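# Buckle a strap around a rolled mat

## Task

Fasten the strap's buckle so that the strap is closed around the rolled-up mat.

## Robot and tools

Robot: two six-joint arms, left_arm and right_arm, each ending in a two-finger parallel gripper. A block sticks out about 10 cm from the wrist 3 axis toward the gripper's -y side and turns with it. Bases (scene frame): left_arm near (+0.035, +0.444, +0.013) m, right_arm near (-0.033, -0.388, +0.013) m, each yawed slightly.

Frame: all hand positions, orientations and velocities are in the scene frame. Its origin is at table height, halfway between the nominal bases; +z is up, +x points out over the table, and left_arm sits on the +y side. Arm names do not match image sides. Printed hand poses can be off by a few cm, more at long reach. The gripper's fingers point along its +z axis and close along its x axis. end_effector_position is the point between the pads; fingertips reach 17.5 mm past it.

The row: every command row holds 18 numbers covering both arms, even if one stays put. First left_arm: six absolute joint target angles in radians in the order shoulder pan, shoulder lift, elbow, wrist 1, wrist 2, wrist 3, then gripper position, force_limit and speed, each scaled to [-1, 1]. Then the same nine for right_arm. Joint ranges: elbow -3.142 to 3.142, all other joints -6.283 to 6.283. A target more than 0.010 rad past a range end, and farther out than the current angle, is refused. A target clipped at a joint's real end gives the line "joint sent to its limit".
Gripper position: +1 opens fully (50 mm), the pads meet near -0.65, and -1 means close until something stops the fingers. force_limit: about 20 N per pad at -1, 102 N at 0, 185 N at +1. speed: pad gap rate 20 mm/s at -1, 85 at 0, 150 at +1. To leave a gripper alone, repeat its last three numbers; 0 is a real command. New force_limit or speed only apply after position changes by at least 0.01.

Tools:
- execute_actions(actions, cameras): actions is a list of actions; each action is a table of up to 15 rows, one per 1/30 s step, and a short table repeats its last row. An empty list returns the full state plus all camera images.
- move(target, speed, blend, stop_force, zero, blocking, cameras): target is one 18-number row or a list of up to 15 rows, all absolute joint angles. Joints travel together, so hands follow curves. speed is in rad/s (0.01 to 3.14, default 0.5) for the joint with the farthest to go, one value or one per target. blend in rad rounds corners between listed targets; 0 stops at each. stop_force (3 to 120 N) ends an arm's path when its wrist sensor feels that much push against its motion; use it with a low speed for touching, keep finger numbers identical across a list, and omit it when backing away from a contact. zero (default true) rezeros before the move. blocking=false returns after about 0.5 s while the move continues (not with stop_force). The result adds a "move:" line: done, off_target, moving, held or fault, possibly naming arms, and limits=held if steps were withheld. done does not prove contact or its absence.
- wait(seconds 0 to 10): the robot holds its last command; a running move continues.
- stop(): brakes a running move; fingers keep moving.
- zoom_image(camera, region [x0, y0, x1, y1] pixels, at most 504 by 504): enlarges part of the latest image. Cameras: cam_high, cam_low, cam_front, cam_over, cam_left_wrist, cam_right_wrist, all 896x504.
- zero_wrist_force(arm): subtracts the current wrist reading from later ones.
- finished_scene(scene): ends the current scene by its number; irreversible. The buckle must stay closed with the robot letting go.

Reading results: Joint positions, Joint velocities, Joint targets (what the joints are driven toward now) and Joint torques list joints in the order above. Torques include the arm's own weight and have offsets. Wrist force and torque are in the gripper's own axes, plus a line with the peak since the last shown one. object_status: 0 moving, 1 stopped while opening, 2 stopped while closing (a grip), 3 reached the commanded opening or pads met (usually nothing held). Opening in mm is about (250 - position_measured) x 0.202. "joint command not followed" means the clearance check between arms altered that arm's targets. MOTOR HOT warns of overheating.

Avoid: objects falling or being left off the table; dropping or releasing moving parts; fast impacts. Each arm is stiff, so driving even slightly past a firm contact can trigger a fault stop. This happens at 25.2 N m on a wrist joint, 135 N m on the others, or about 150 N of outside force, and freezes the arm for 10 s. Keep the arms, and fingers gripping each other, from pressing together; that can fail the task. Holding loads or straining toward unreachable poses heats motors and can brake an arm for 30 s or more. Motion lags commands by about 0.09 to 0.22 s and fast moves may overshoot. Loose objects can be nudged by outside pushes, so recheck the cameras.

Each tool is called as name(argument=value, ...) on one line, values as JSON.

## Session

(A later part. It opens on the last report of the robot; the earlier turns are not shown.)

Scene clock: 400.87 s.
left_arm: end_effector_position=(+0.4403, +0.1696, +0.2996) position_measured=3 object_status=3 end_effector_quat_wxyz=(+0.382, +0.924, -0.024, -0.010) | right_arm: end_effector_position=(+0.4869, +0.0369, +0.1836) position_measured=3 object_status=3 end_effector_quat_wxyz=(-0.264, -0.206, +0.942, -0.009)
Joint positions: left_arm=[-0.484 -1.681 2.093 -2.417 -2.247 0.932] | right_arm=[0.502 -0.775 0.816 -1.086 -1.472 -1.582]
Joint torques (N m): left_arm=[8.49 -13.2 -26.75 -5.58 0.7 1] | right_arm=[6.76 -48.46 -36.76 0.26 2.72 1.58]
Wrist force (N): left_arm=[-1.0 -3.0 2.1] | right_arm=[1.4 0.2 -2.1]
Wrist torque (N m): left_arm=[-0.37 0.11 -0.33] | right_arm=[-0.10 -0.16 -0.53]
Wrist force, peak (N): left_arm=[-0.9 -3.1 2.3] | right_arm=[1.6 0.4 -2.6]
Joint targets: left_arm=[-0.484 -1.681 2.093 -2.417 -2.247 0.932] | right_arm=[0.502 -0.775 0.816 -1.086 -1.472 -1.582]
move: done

move(target=[[-0.4837, -1.6814, 2.0927, -2.4171, -2.2472, 0.9319, 1.0, -0.4, -0.5, 0.5022, -0.7751, 0.8160, -1.0864, -1.4716, -1.5819, -1.0, -0.6, -1]], cameras=["cam_right_wrist", "cam_left_wrist", "cam_over"])

zoom_image(camera="cam_right_wrist", region=[350, 160, 590, 340])

zoom_image(camera="cam_left_wrist", region=[430, 70, 630, 250])

Scene clock: 406.63 s.
left_arm: end_effector_position=(+0.4403, +0.1696, +0.2996) position_measured=3 object_status=3 end_effector_quat_wxyz=(+0.382, +0.924, -0.024, -0.010) | right_arm: end_effector_position=(+0.4869, +0.0369, +0.1835) position_measured=251 object_status=3 end_effector_quat_wxyz=(-0.264, -0.206, +0.942, -0.009)
Joint positions: left_arm=[-0.484 -1.681 2.093 -2.417 -2.247 0.932] | right_arm=[0.502 -0.775 0.816 -1.086 -1.472 -1.582]
Joint torques (N m): left_arm=[9.4 -13.2 -26.76 -5.48 0.68 0.71] | right_arm=[3.67 -54.29 -32.8 -0.77 0.61 1.4]
Wrist force (N): left_arm=[-0.9 -2.8 2.1] | right_arm=[1.1 -0.2 -0.4]
Wrist torque (N m): left_arm=[-0.32 0.09 -0.34] | right_arm=[-0.12 -0.10 -0.52]
Wrist force, peak (N): left_arm=[-0.9 -3.1 2.3] | right_arm=[1.7 0.4 -2.3]
Joint targets: left_arm=[-0.484 -1.681 2.093 -2.417 -2.247 0.932] | right_arm=[0.502 -0.775 0.816 -1.086 -1.472 -1.582]
move: done
Images, in order (width x height): cam_over 896x504, cam_left_wrist 896x504, cam_right_wrist 896x504.

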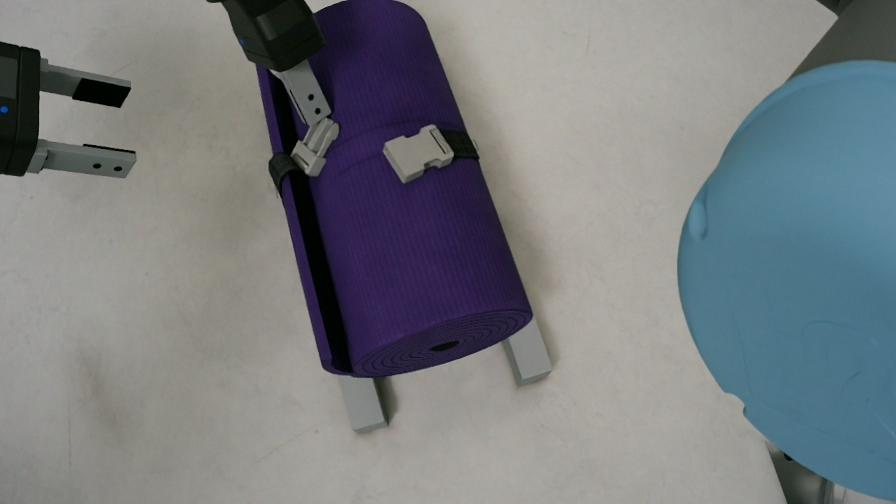

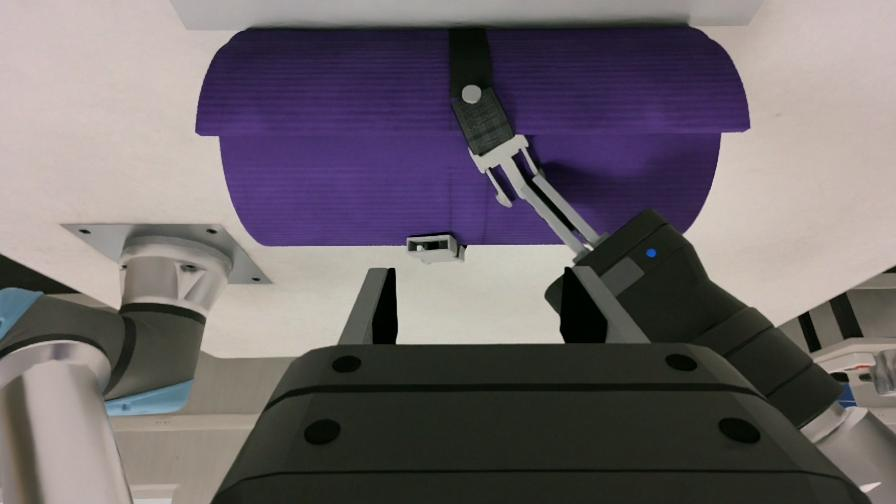

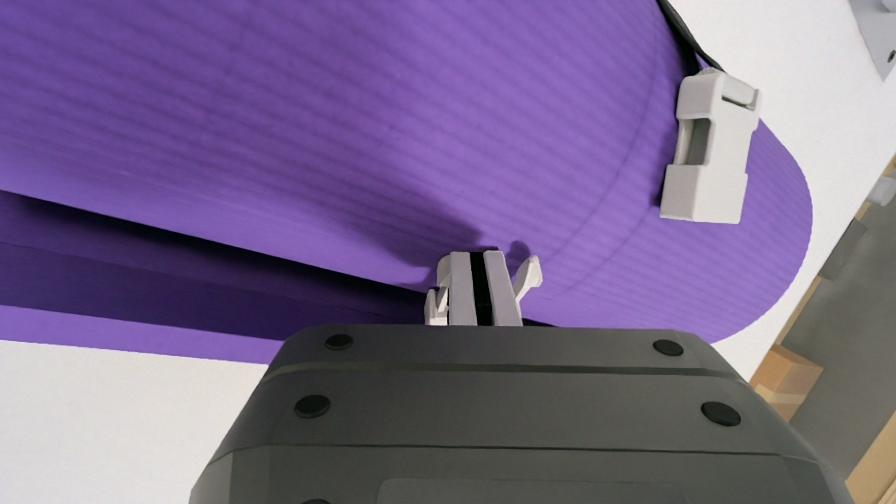

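Scaled by 2.100.

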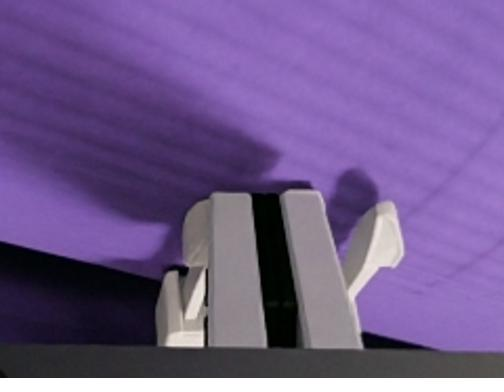

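Scaled by 2.520.

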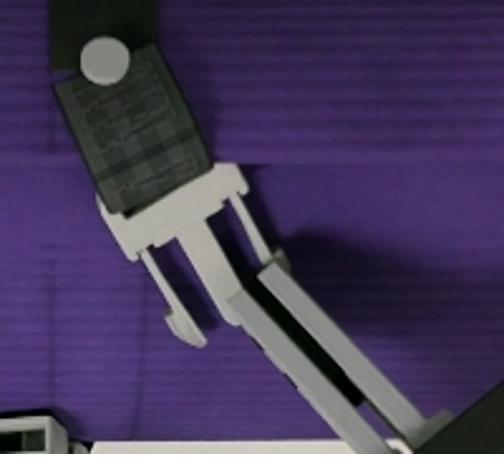

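move(target=[[-0.4837, -1.6814, 2.0927, -2.4171, -2.2472, 0.9319, 1.0, -0.4, -0.5, 0.5002, -0.7450, 0.7250, -1.0257, -1.4726, -1.5836, 1.0, -0.6, -1]], speed=0.2, cameras=["cam_right_wrist", "cam_left_wrist", "cam_over", "cam_front"])

zoom_image(camera="cam_right_wrist", region=[350, 160, 550, 340])

zoom_image(camera="cam_left_wrist", region=[430, 70, 630, 250])

zoom_image(camera="cam_over", region=[240, 50, 380, 180])

zoom_image(camera="cam_front", region=[330, 150, 500, 240])

Scene clock: 438.17 s.
left_arm: end_effector_position=(+0.4403, +0.1696, +0.2996) position_measured=3 object_status=3 end_effector_quat_wxyz=(+0.382, +0.924, -0.024, -0.010) | right_arm: end_effector_position=(+0.4961, +0.0395, +0.1981) position_measured=3 object_status=0 end_effector_quat_wxyz=(-0.263, -0.206, +0.942, -0.009)
Joint positions: left_arm=[-0.484 -1.681 2.093 -2.417 -2.247 0.932] | right_arm=[0.5 -0.745 0.725 -1.026 -1.473 -1.584]
Joint torques (N m): left_arm=[8.36 -14.1 -27 -5.36 0.78 0.23] | right_arm=[5.56 -69.49 -33.73 -0.01 0.87 0.81]
Wrist force (N): left_arm=[-0.8 -2.9 2.0] | right_arm=[1.1 -0.2 -0.5]
Wrist torque (N m): left_arm=[-0.33 0.09 -0.33] | right_arm=[-0.09 -0.12 -0.42]
Wrist force, peak (N): left_arm=[-0.9 -3.2 2.3] | right_arm=[1.2 -0.2 -1.1]
Joint targets: left_arm=[-0.484 -1.681 2.093 -2.417 -2.247 0.932] | right_arm=[0.500 -0.745 0.725 -1.026 -1.473 -1.584]
move: done
Images, in order (width x height): cam_front 896x504, cam_over 896x504, cam_left_wrist 896x504, cam_right_wrist 896x504.

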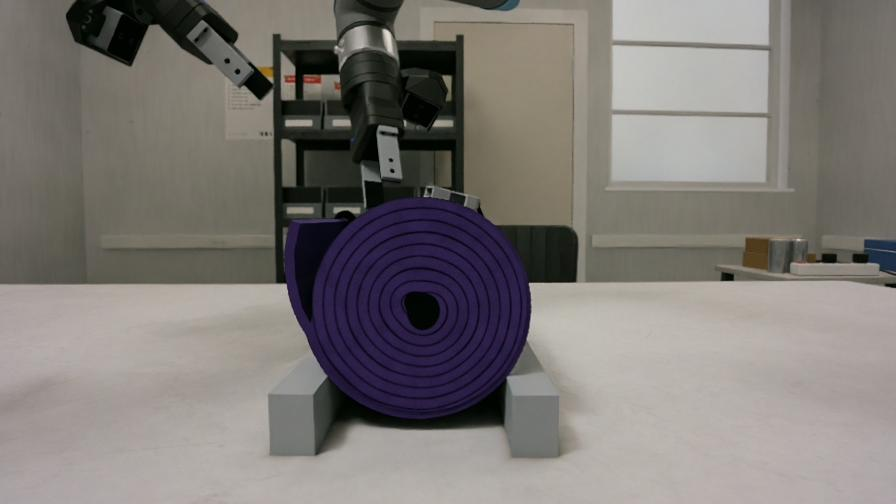

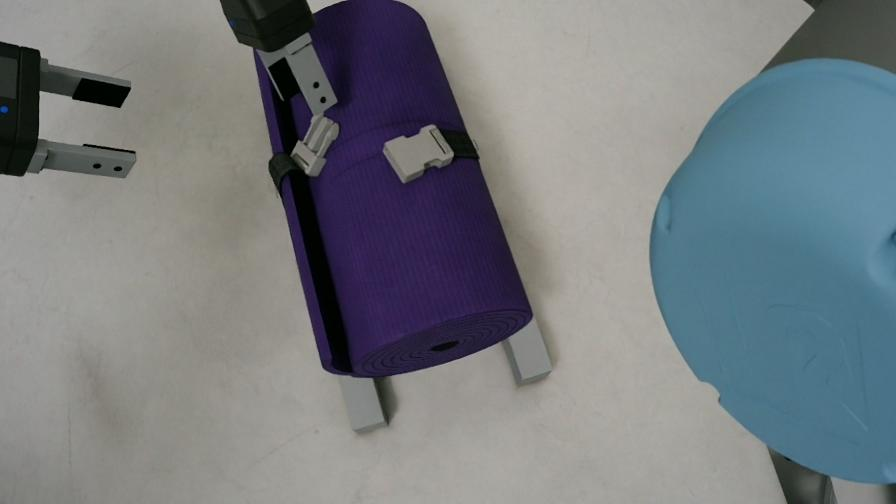

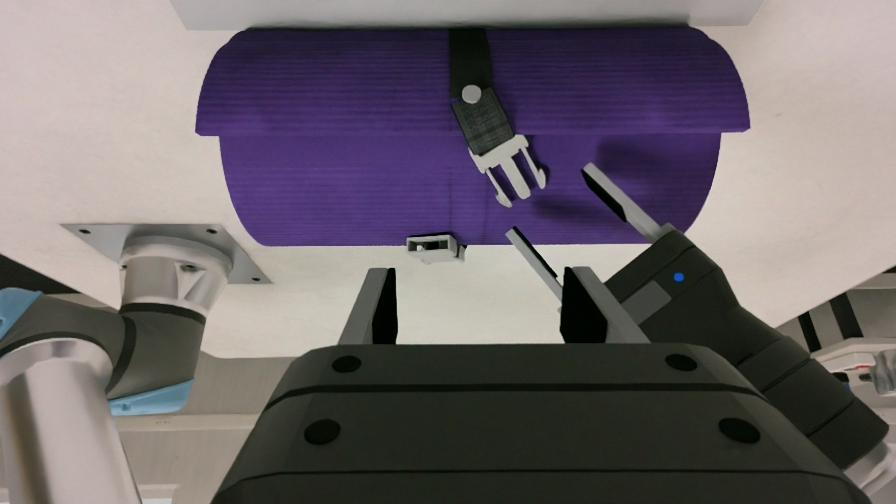

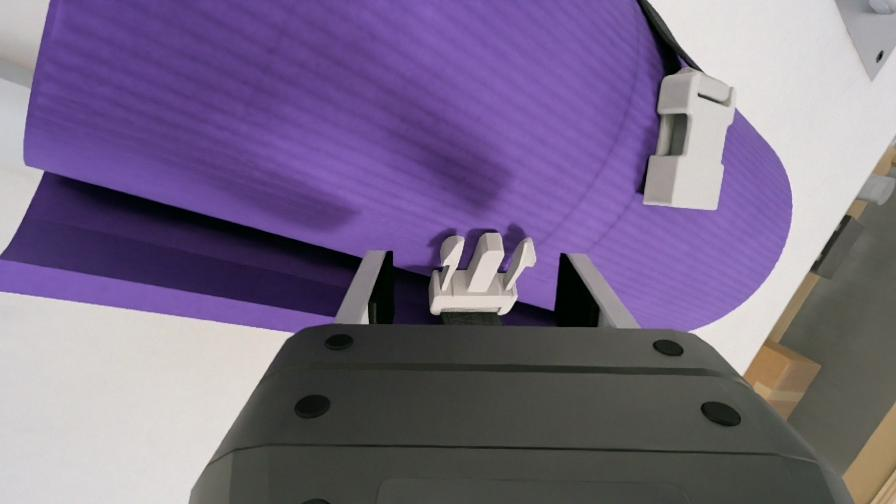

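Scaled by 2.520.

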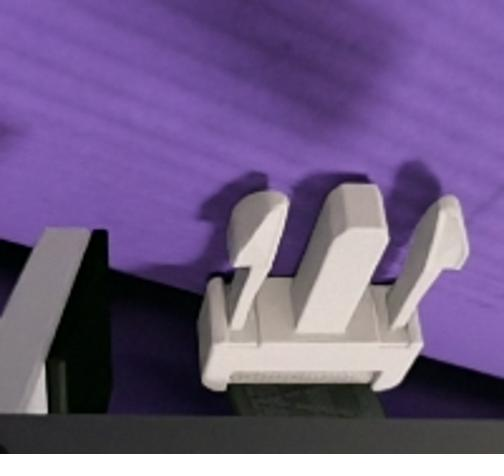

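Scaled by 2.520.

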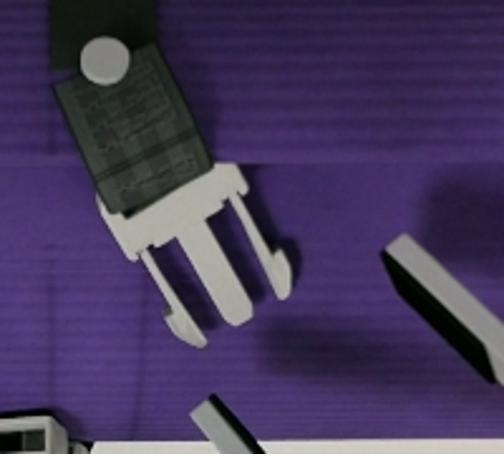

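Scaled by 3.600.

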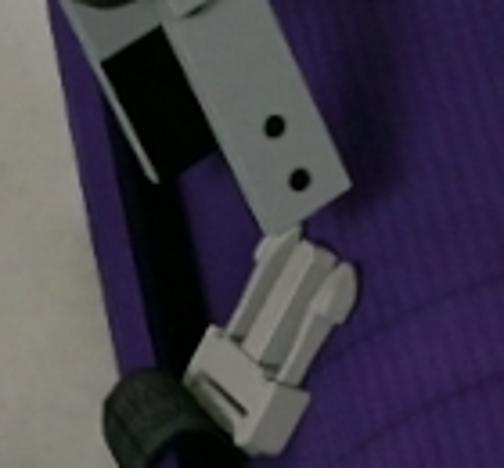

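Scaled by 2.965.

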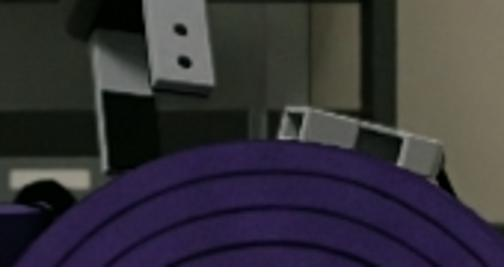

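move(target=[[-0.4837, -1.78, 2.0927, -2.3185, -2.2472, 0.9319, 1.0, -0.4, -0.5, 0.5631, -0.9011, 0.9885, -1.2966, -1.6026, -1.4417, 0.8, -0.6, -1]], speed=0.3, cameras=["cam_right_wrist", "cam_left_wrist"])

zoom_image(camera="cam_right_wrist", region=[350, 160, 550, 340])

zoom_image(camera="cam_left_wrist", region=[430, 50, 650, 250])

Scene clock: 518.30 s.
left_arm: end_effector_position=(+0.4165, +0.1838, +0.3291) position_measured=3 object_status=3 end_effector_quat_wxyz=(+0.382, +0.924, -0.024, -0.010) | right_arm: end_effector_position=(+0.4797, +0.0399, +0.1967) position_measured=32 object_status=3 end_effector_quat_wxyz=(-0.166, -0.187, +0.966, -0.071)
Joint positions: left_arm=[-0.484 -1.78 2.093 -2.318 -2.247 0.932] | right_arm=[0.563 -0.901 0.988 -1.296 -1.603 -1.442]
Joint torques (N m): left_arm=[8.62 -10.91 -27.42 -6.09 -0.79 -0.01] | right_arm=[-7.55 -48.05 -28.84 -2.68 2.32 -0.64]
Wrist force (N): left_arm=[-0.9 -3.1 2.1] | right_arm=[1.2 0.1 -0.5]
Wrist torque (N m): left_arm=[-0.35 0.09 -0.34] | right_arm=[-0.04 -0.18 -0.26]
Wrist force, peak (N): left_arm=[-0.4 -3.4 2.7] | right_arm=[2.0 0.6 -0.5]
Joint targets: left_arm=[-0.484 -1.780 2.093 -2.318 -2.247 0.932] | right_arm=[0.563 -0.901 0.989 -1.297 -1.603 -1.442]
move: done
Images, in order (width x height): cam_left_wrist 896x504, cam_right_wrist 896x504.

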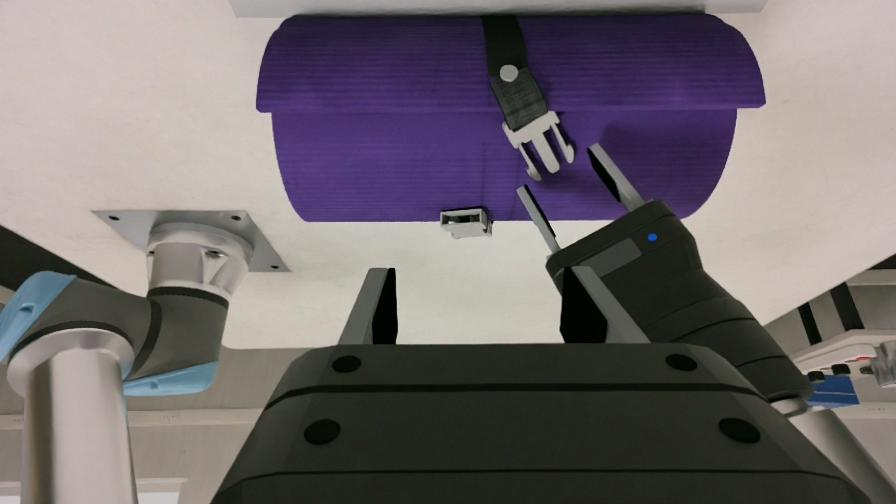

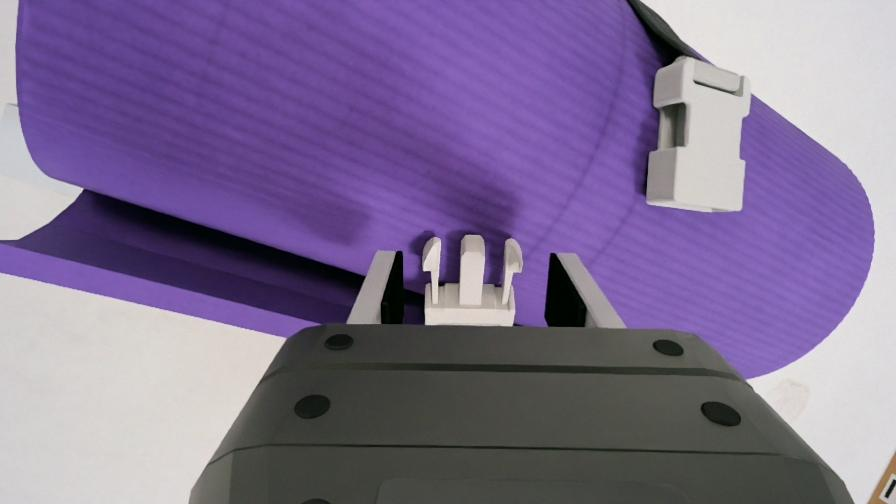

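Scaled by 2.520.

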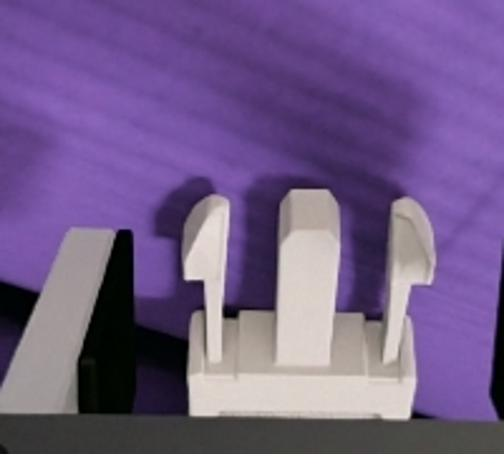

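Scaled by 2.291.

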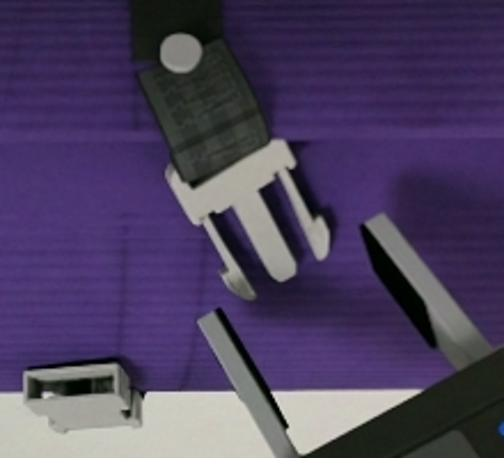

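move(target=[[-0.4837, -1.78, 2.0927, -2.3185, -2.2472, 0.9319, 1.0, -0.4, -0.5, 0.5621, -0.9163, 1.0701, -1.3630, -1.6029, -1.4426, 0.8, -0.6, -1]], speed=0.06, stop_force=5, cameras=["cam_right_wrist", "cam_left_wrist"])

zoom_image(camera="cam_right_wrist", region=[350, 160, 590, 340])

zoom_image(camera="cam_left_wrist", region=[430, 50, 650, 250])

Scene clock: 524.40 s.
left_arm: end_effector_position=(+0.4165, +0.1838, +0.3291) position_measured=3 object_status=3 end_effector_quat_wxyz=(+0.382, +0.924, -0.024, -0.010) | right_arm: end_effector_position=(+0.4751, +0.0367, +0.1808) position_measured=32 object_status=3 end_effector_quat_wxyz=(-0.166, -0.187, +0.966, -0.071)
Joint positions: left_arm=[-0.484 -1.78 2.093 -2.319 -2.247 0.932] | right_arm=[0.562 -0.912 1.048 -1.345 -1.603 -1.442]
Joint torques (N m): left_arm=[8.29 -9.9 -27.31 -5.83 -3.14 -0.27] | right_arm=[1.56 -41.63 -22.89 -2.8 -1.64 0.4]
Wrist force (N): left_arm=[-1.1 -2.9 2.2] | right_arm=[1.6 0.5 -4.9]
Wrist torque (N m): left_arm=[-0.32 0.11 -0.33] | right_arm=[-0.05 -0.30 -0.27]
Wrist force, peak (N): left_arm=[-0.9 -3.2 2.2] | right_arm=[2.5 -0.2 -13.2]
Joint targets: left_arm=[-0.484 -1.780 2.093 -2.318 -2.247 0.932] | right_arm=[0.562 -0.912 1.048 -1.345 -1.603 -1.442]
move: contact (right_arm); right_arm: the elbow is farthest, 0.022 rad from its target
Images, in order (width x height): cam_left_wrist 896x504, cam_right_wrist 896x504.

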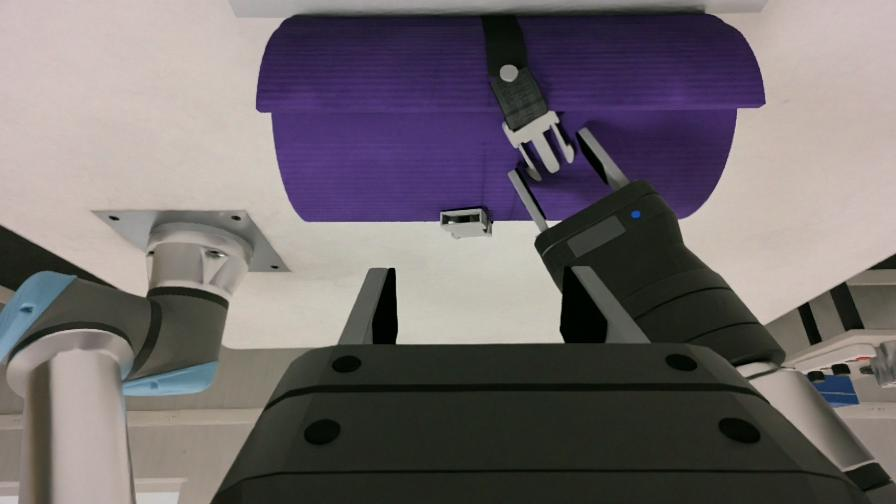

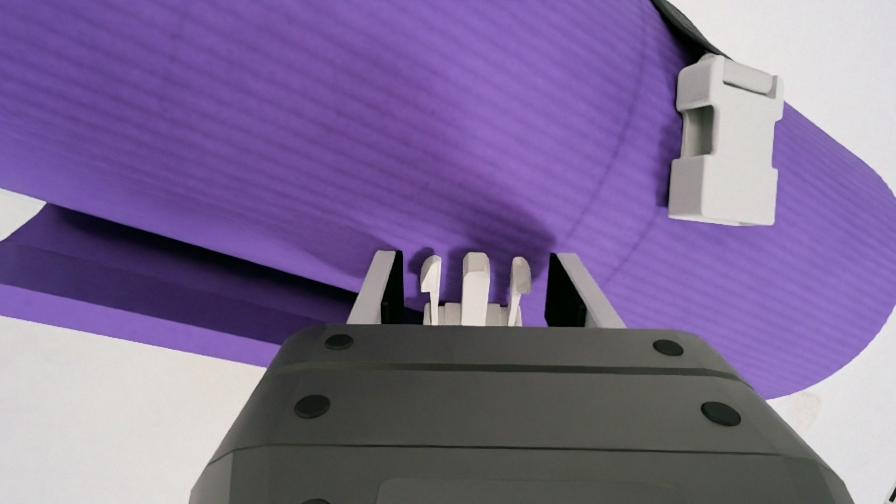

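Scaled by 2.100.

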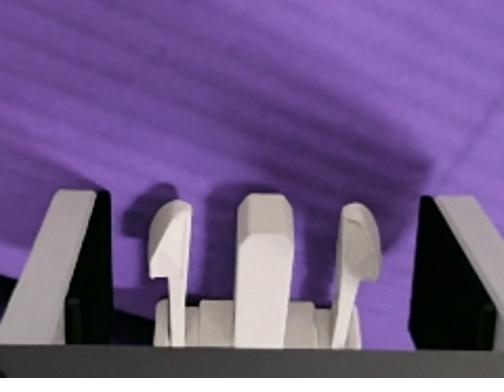

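Scaled by 2.291.

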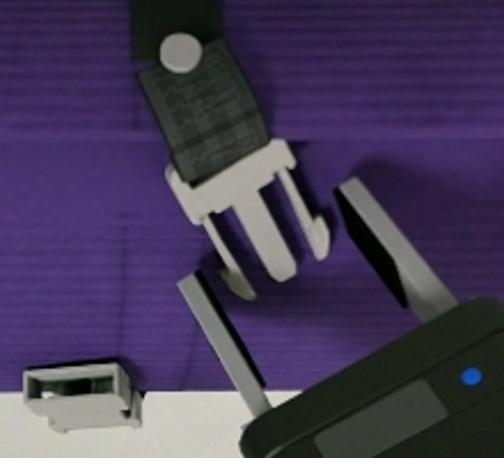

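move(target=[[-0.4837, -1.78, 2.0927, -2.3185, -2.2472, 0.9319, 1.0, -0.4, -0.5, 0.5822, -0.9608, 1.1153, -1.4398, -1.6482, -1.4588, 0.7, -0.6, -1]], speed=0.15)

move(target=[[-0.4837, -1.78, 2.0927, -2.3185, -2.2472, 0.9319, 1.0, -0.4, -0.5, 0.5818, -0.9674, 1.1508, -1.4687, -1.6484, -1.4592, 0.7, -0.6, -1]], speed=0.05, stop_force=5, cameras=["cam_right_wrist", "cam_left_wrist"])

zoom_image(camera="cam_right_wrist", region=[350, 160, 590, 340])

zoom_image(camera="cam_left_wrist", region=[430, 50, 650, 250])

Scene clock: 553.93 s.
left_arm: end_effector_position=(+0.4165, +0.1838, +0.3291) position_measured=3 object_status=3 end_effector_quat_wxyz=(+0.382, +0.924, -0.024, -0.010) | right_arm: end_effector_position=(+0.4754, +0.0383, +0.1873) position_measured=48 object_status=3 end_effector_quat_wxyz=(-0.123, -0.209, +0.967, -0.081)
Joint positions: left_arm=[-0.484 -1.78 2.093 -2.319 -2.247 0.932] | right_arm=[0.582 -0.961 1.115 -1.44 -1.648 -1.459]
Joint torques (N m): left_arm=[9.63 -10.17 -27.33 -5.49 -3.12 -0.56] | right_arm=[-7.49 -42.78 -36.75 -0.9 1.98 1.07]
Wrist force (N): left_arm=[-0.9 -2.8 2.0] | right_arm=[1.4 0.0 -0.6]
Wrist torque (N m): left_arm=[-0.32 0.09 -0.34] | right_arm=[-0.06 -0.23 -0.20]
Wrist force, peak (N): left_arm=[-0.9 -3.2 2.2] | right_arm=[2.2 0.8 -5.2]
Joint targets: left_arm=[-0.484 -1.780 2.093 -2.318 -2.247 0.932] | right_arm=[0.582 -0.961 1.115 -1.440 -1.648 -1.459]
move: done

Scene clock: 555.63 s.
left_arm: end_effector_position=(+0.4165, +0.1838, +0.3291) position_measured=3 object_status=3 end_effector_quat_wxyz=(+0.382, +0.924, -0.024, -0.010) | right_arm: end_effector_position=(+0.4723, +0.0362, +0.1784) position_measured=48 object_status=3 end_effector_quat_wxyz=(-0.123, -0.208, +0.967, -0.081)
Joint positions: left_arm=[-0.484 -1.78 2.093 -2.319 -2.247 0.932] | right_arm=[0.582 -0.967 1.148 -1.467 -1.648 -1.459]
Joint torques (N m): left_arm=[8.61 -9.69 -28.02 -5.51 -3.14 -0.77] | right_arm=[-1.95 -38.88 -35.49 -2.84 -0.05 0.29]
Wrist force (N): left_arm=[-1.0 -2.9 2.2] | right_arm=[0.3 0.7 -4.8]
Wrist torque (N m): left_arm=[-0.33 0.11 -0.34] | right_arm=[0.04 -0.31 -0.22]
Wrist force, peak (N): left_arm=[-0.9 -3.3 2.1] | right_arm=[1.2 0.3 -11.2]
Joint targets: left_arm=[-0.484 -1.780 2.093 -2.318 -2.247 0.932] | right_arm=[0.582 -0.967 1.148 -1.467 -1.648 -1.459]
move: contact (right_arm)
Images, in order (width x height): cam_left_wrist 896x504, cam_right_wrist 896x504.

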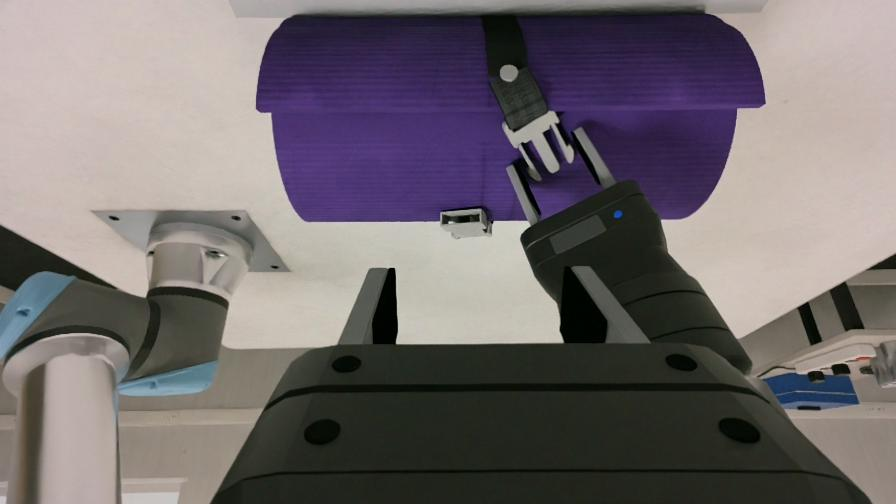

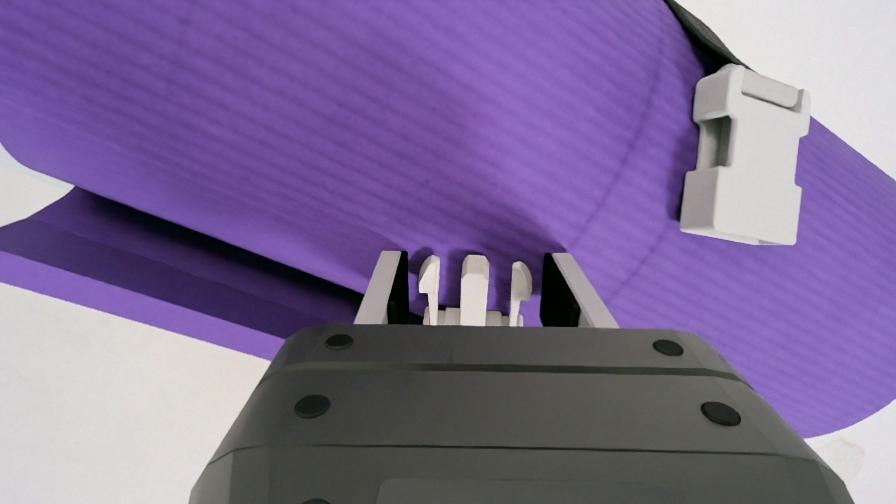

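Scaled by 2.100.

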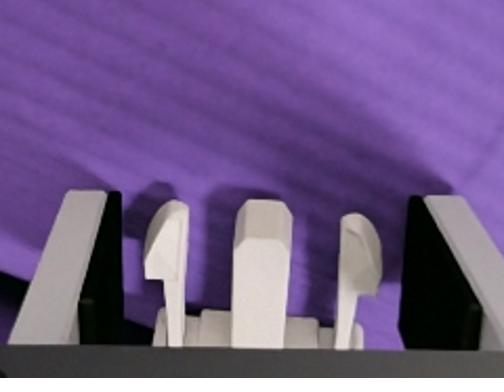

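Scaled by 2.291.

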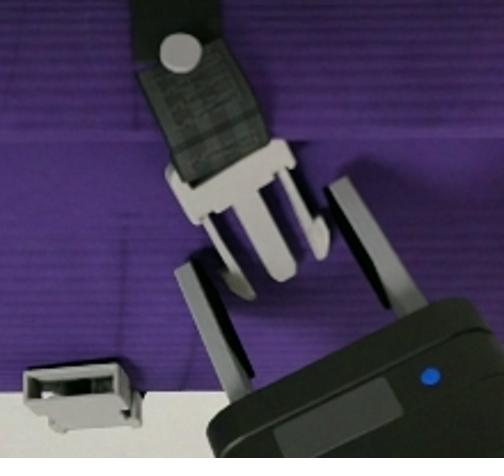

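move(target=[[-0.4837, -1.78, 2.0927, -2.3185, -2.2472, 0.9319, 1.0, -0.4, -0.5, 0.582, -0.967, 1.147, -1.466, -1.648, -1.459, -1, -0.6, -1]], cameras=["cam_right_wrist", "cam_left_wrist", "cam_over"])

zoom_image(camera="cam_right_wrist", region=[350, 160, 590, 340])

zoom_image(camera="cam_left_wrist", region=[430, 50, 650, 250])

Scene clock: 562.57 s.
left_arm: end_effector_position=(+0.4165, +0.1838, +0.3291) position_measured=3 object_status=3 end_effector_quat_wxyz=(+0.382, +0.924, -0.024, -0.010) | right_arm: end_effector_position=(+0.4724, +0.0364, +0.1789) position_measured=134 object_status=2 end_effector_quat_wxyz=(-0.123, -0.208, +0.967, -0.081)
Joint positions: left_arm=[-0.484 -1.78 2.093 -2.319 -2.247 0.932] | right_arm=[0.582 -0.967 1.147 -1.466 -1.648 -1.459]
Joint torques (N m): left_arm=[9.09 -10.21 -28.03 -4.85 -3.19 -0.93] | right_arm=[6.24 -61.32 -35.35 -1.42 2.14 0.92]
Wrist force (N): left_arm=[-1.0 -3.0 2.1] | right_arm=[0.7 1.1 -3.0]
Wrist torque (N m): left_arm=[-0.35 0.10 -0.34] | right_arm=[-0.02 -0.25 -0.23]
Wrist force, peak (N): left_arm=[-1.1 -3.2 2.2] | right_arm=[1.1 0.7 -5.9]
Joint targets: left_arm=[-0.484 -1.780 2.093 -2.318 -2.247 0.932] | right_arm=[0.582 -0.967 1.147 -1.466 -1.648 -1.459]
move: done
Images, in order (width x height): cam_over 896x504, cam_left_wrist 896x504, cam_right_wrist 896x504.

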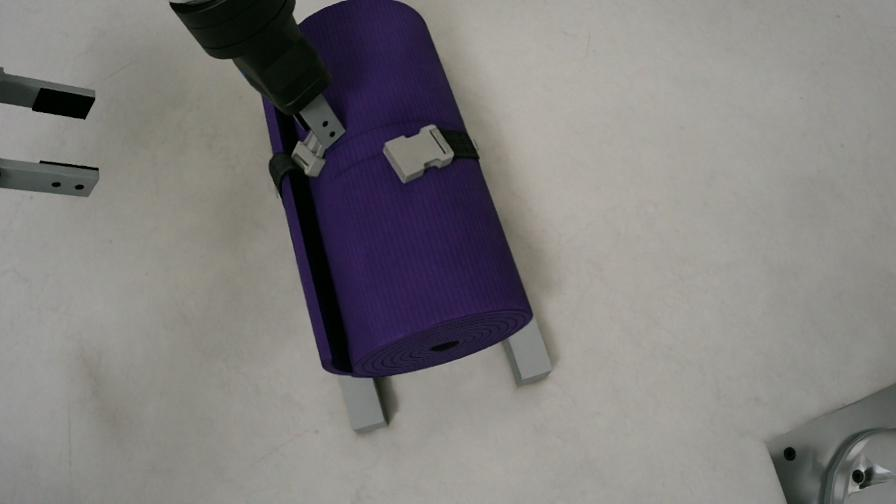

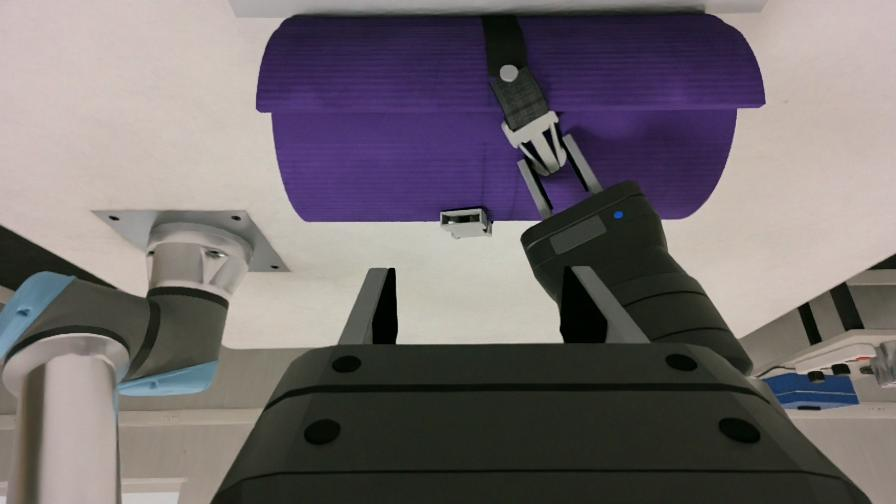

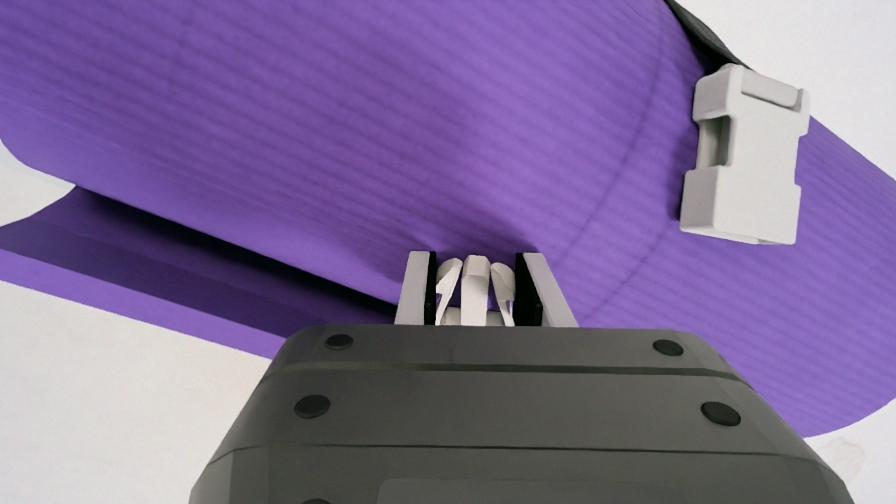

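Scaled by 2.100.

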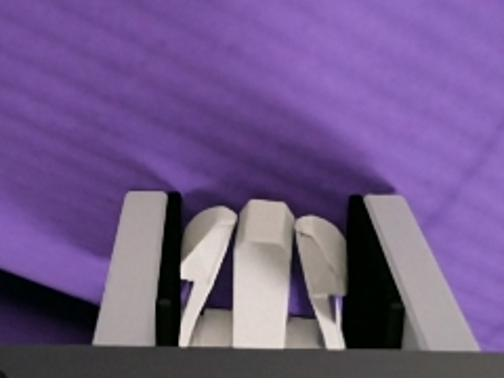

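Scaled by 2.291.

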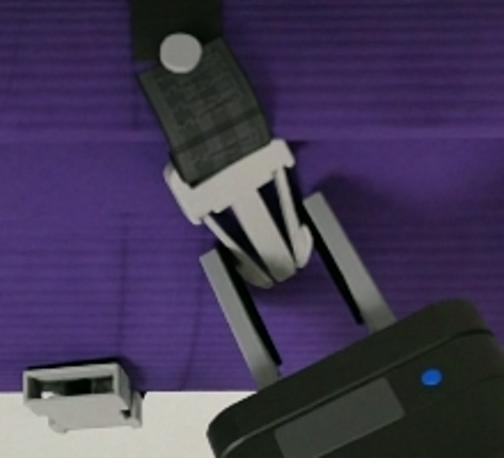

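move(target=[[-0.4837, -1.78, 2.0927, -2.3185, -2.2472, 0.9319, 1.0, -0.4, -0.5, 0.4093, -1.3548, 1.7796, -2.1484, -1.2173, -1.1523, -1, -0.6, -1]], speed=0.25, stop_force=25, cameras=["cam_right_wrist", "cam_left_wrist", "cam_over", "cam_front"])

zoom_image(camera="cam_left_wrist", region=[430, 50, 650, 250])

zoom_image(camera="cam_front", region=[320, 130, 480, 240])

zoom_image(camera="cam_over", region=[250, 80, 450, 220])

Scene clock: 588.17 s.
left_arm: end_effector_position=(+0.4165, +0.1838, +0.3291) position_measured=3 object_status=3 end_effector_quat_wxyz=(+0.382, +0.924, -0.024, -0.010) | right_arm: end_effector_position=(+0.4377, +0.0232, +0.2036) position_measured=134 object_status=2 end_effector_quat_wxyz=(+0.004, +0.019, +0.981, +0.191)
Joint positions: left_arm=[-0.484 -1.78 2.093 -2.319 -2.247 0.932] | right_arm=[0.409 -1.355 1.78 -2.148 -1.217 -1.152]
Joint torques (N m): left_arm=[9.45 -9.58 -27.7 -4.54 -3.13 -1.5] | right_arm=[6.82 -25.19 -22.75 -4.74 -1.13 -0.16]
Wrist force (N): left_arm=[-0.8 -2.9 2.0] | right_arm=[0.7 0.6 -0.4]
Wrist torque (N m): left_arm=[-0.34 0.07 -0.34] | right_arm=[0.00 -0.11 -0.39]
Wrist force, peak (N): left_arm=[-0.9 -3.2 2.3] | right_arm=[0.6 1.6 -3.7]
Joint targets: left_arm=[-0.484 -1.780 2.093 -2.318 -2.247 0.932] | right_arm=[0.409 -1.355 1.780 -2.148 -1.217 -1.152]
move: done
Images, in order (width x height): cam_front 896x504, cam_over 896x504, cam_left_wrist 896x504, cam_right_wrist 896x504.

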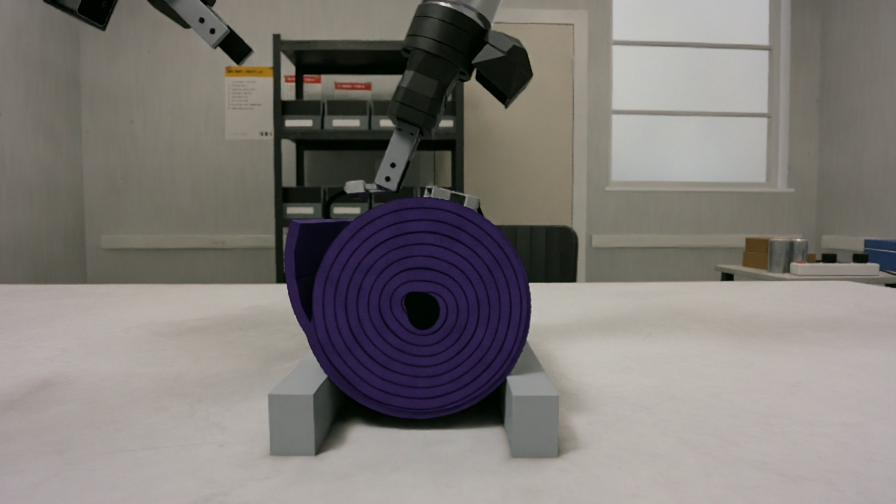

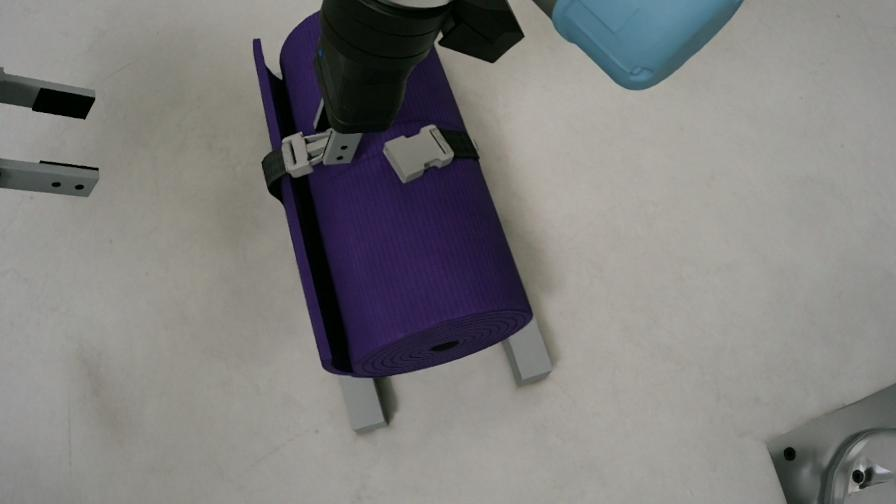

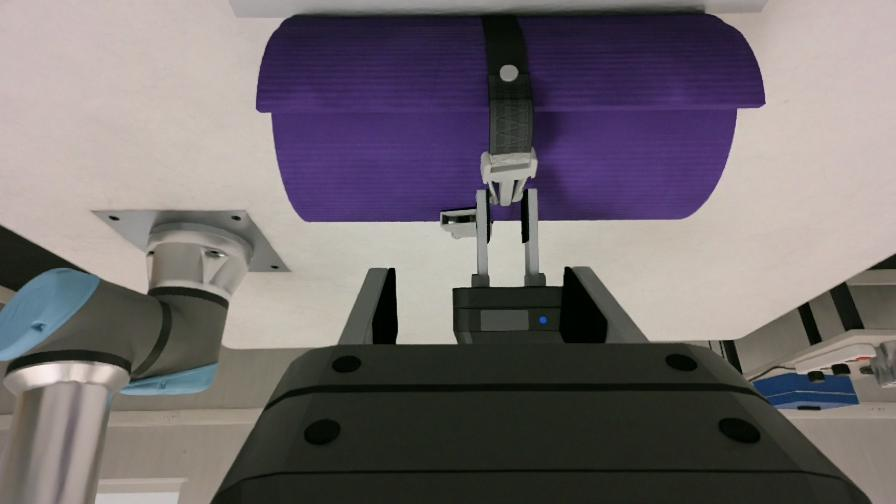

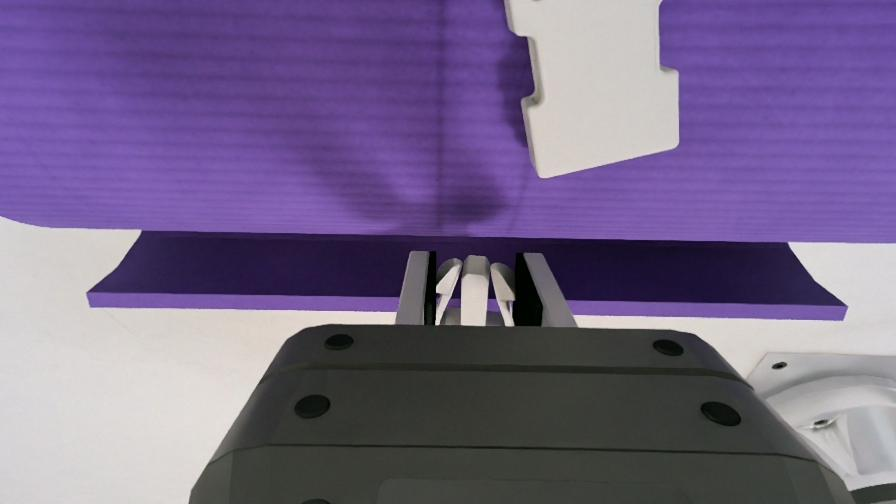

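Scaled by 2.291.

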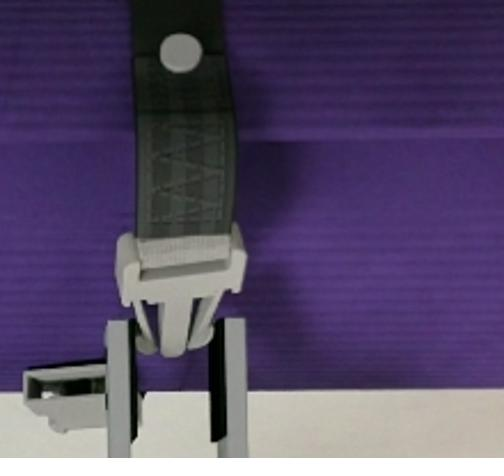

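Scaled by 3.150.

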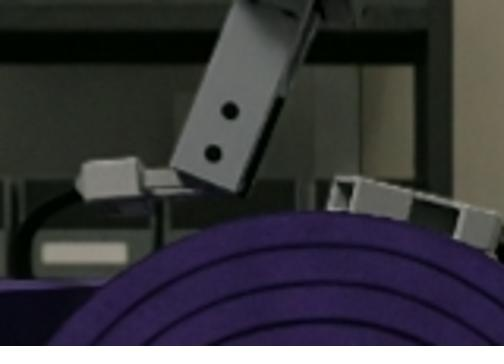

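Scaled by 2.520.

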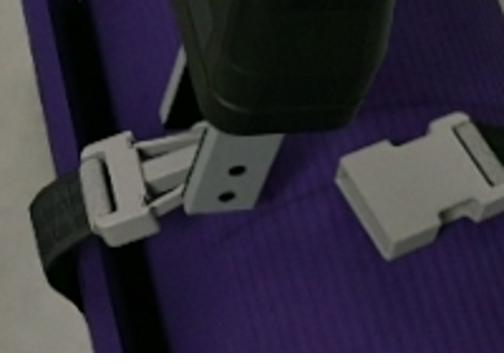

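move(target=[[-0.5272, -1.3476, 2.2612, -3.2125, -2.4074, 0.6944, 0.8, -0.4, -0.5, 0.4093, -1.3548, 1.7796, -2.1484, -1.2173, -1.1523, -1, -0.6, -1]], speed=0.4, cameras=["cam_left_wrist", "cam_front"])

zoom_image(camera="cam_left_wrist", region=[350, 150, 550, 350])

zoom_image(camera="cam_front", region=[300, 130, 460, 240])

Scene clock: 620.60 s.
left_arm: end_effector_position=(+0.4411, +0.1076, +0.2159) position_measured=32 object_status=3 end_effector_quat_wxyz=(+0.500, +0.866, -0.017, -0.010) | right_arm: end_effector_position=(+0.4377, +0.0232, +0.2036) position_measured=134 object_status=2 end_effector_quat_wxyz=(+0.004, +0.019, +0.981, +0.191)
Joint positions: left_arm=[-0.527 -1.348 2.261 -3.212 -2.407 0.694] | right_arm=[0.409 -1.355 1.78 -2.148 -1.217 -1.152]
Joint torques (N m): left_arm=[8.53 -31.03 -23.97 -3.75 0.77 2.43] | right_arm=[6.52 -25.13 -21.13 -4.53 2.69 0.65]
Wrist force (N): left_arm=[-1.0 -3.8 2.5] | right_arm=[0.7 0.7 -0.2]
Wrist torque (N m): left_arm=[-0.46 0.17 -0.38] | right_arm=[0.03 -0.12 -0.39]
Wrist force, peak (N): left_arm=[-1.2 -4.2 2.9] | right_arm=[0.7 0.9 -0.7]
Joint targets: left_arm=[-0.527 -1.348 2.261 -3.212 -2.407 0.694] | right_arm=[0.409 -1.355 1.780 -2.148 -1.217 -1.152]
move: done
Images, in order (width x height): cam_front 896x504, cam_left_wrist 896x504.

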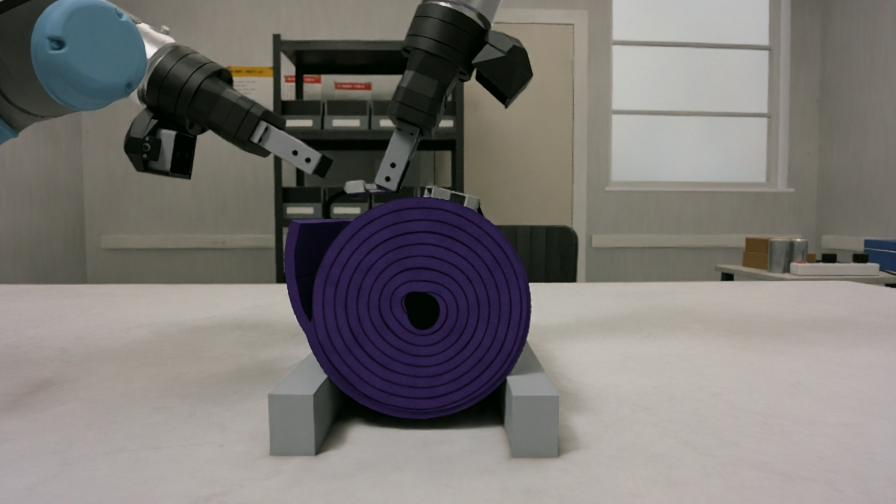

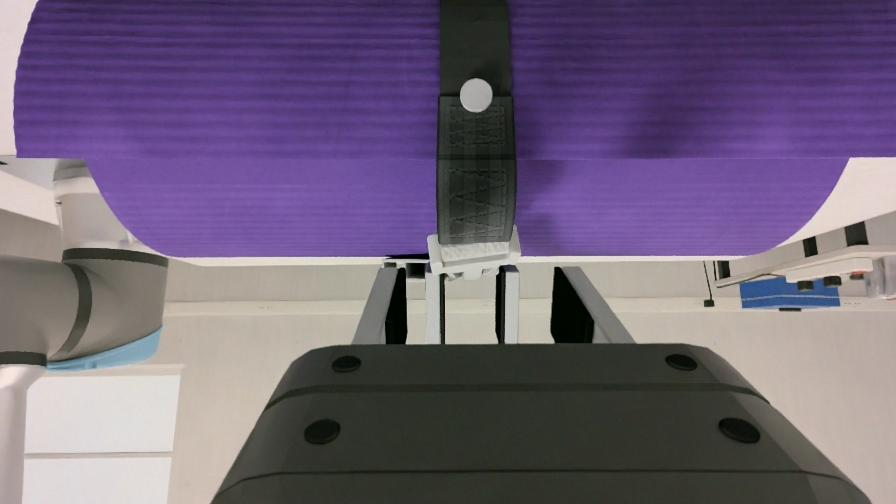

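Scaled by 2.520.

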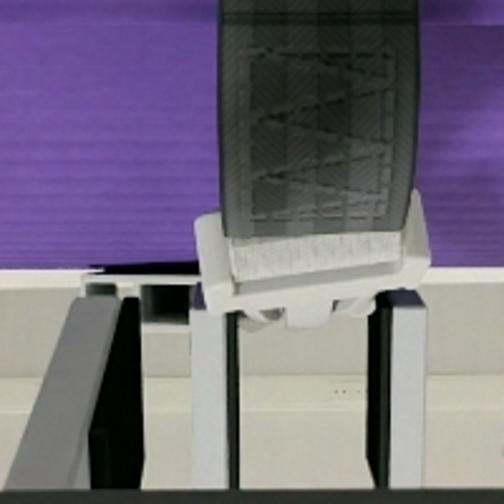

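Scaled by 3.150.

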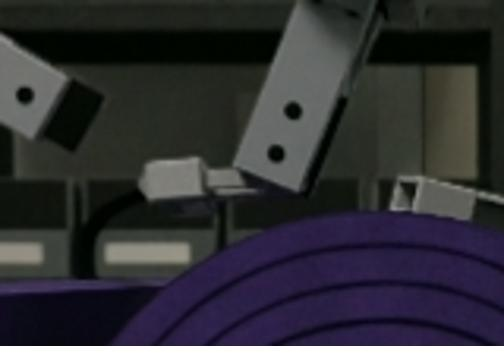

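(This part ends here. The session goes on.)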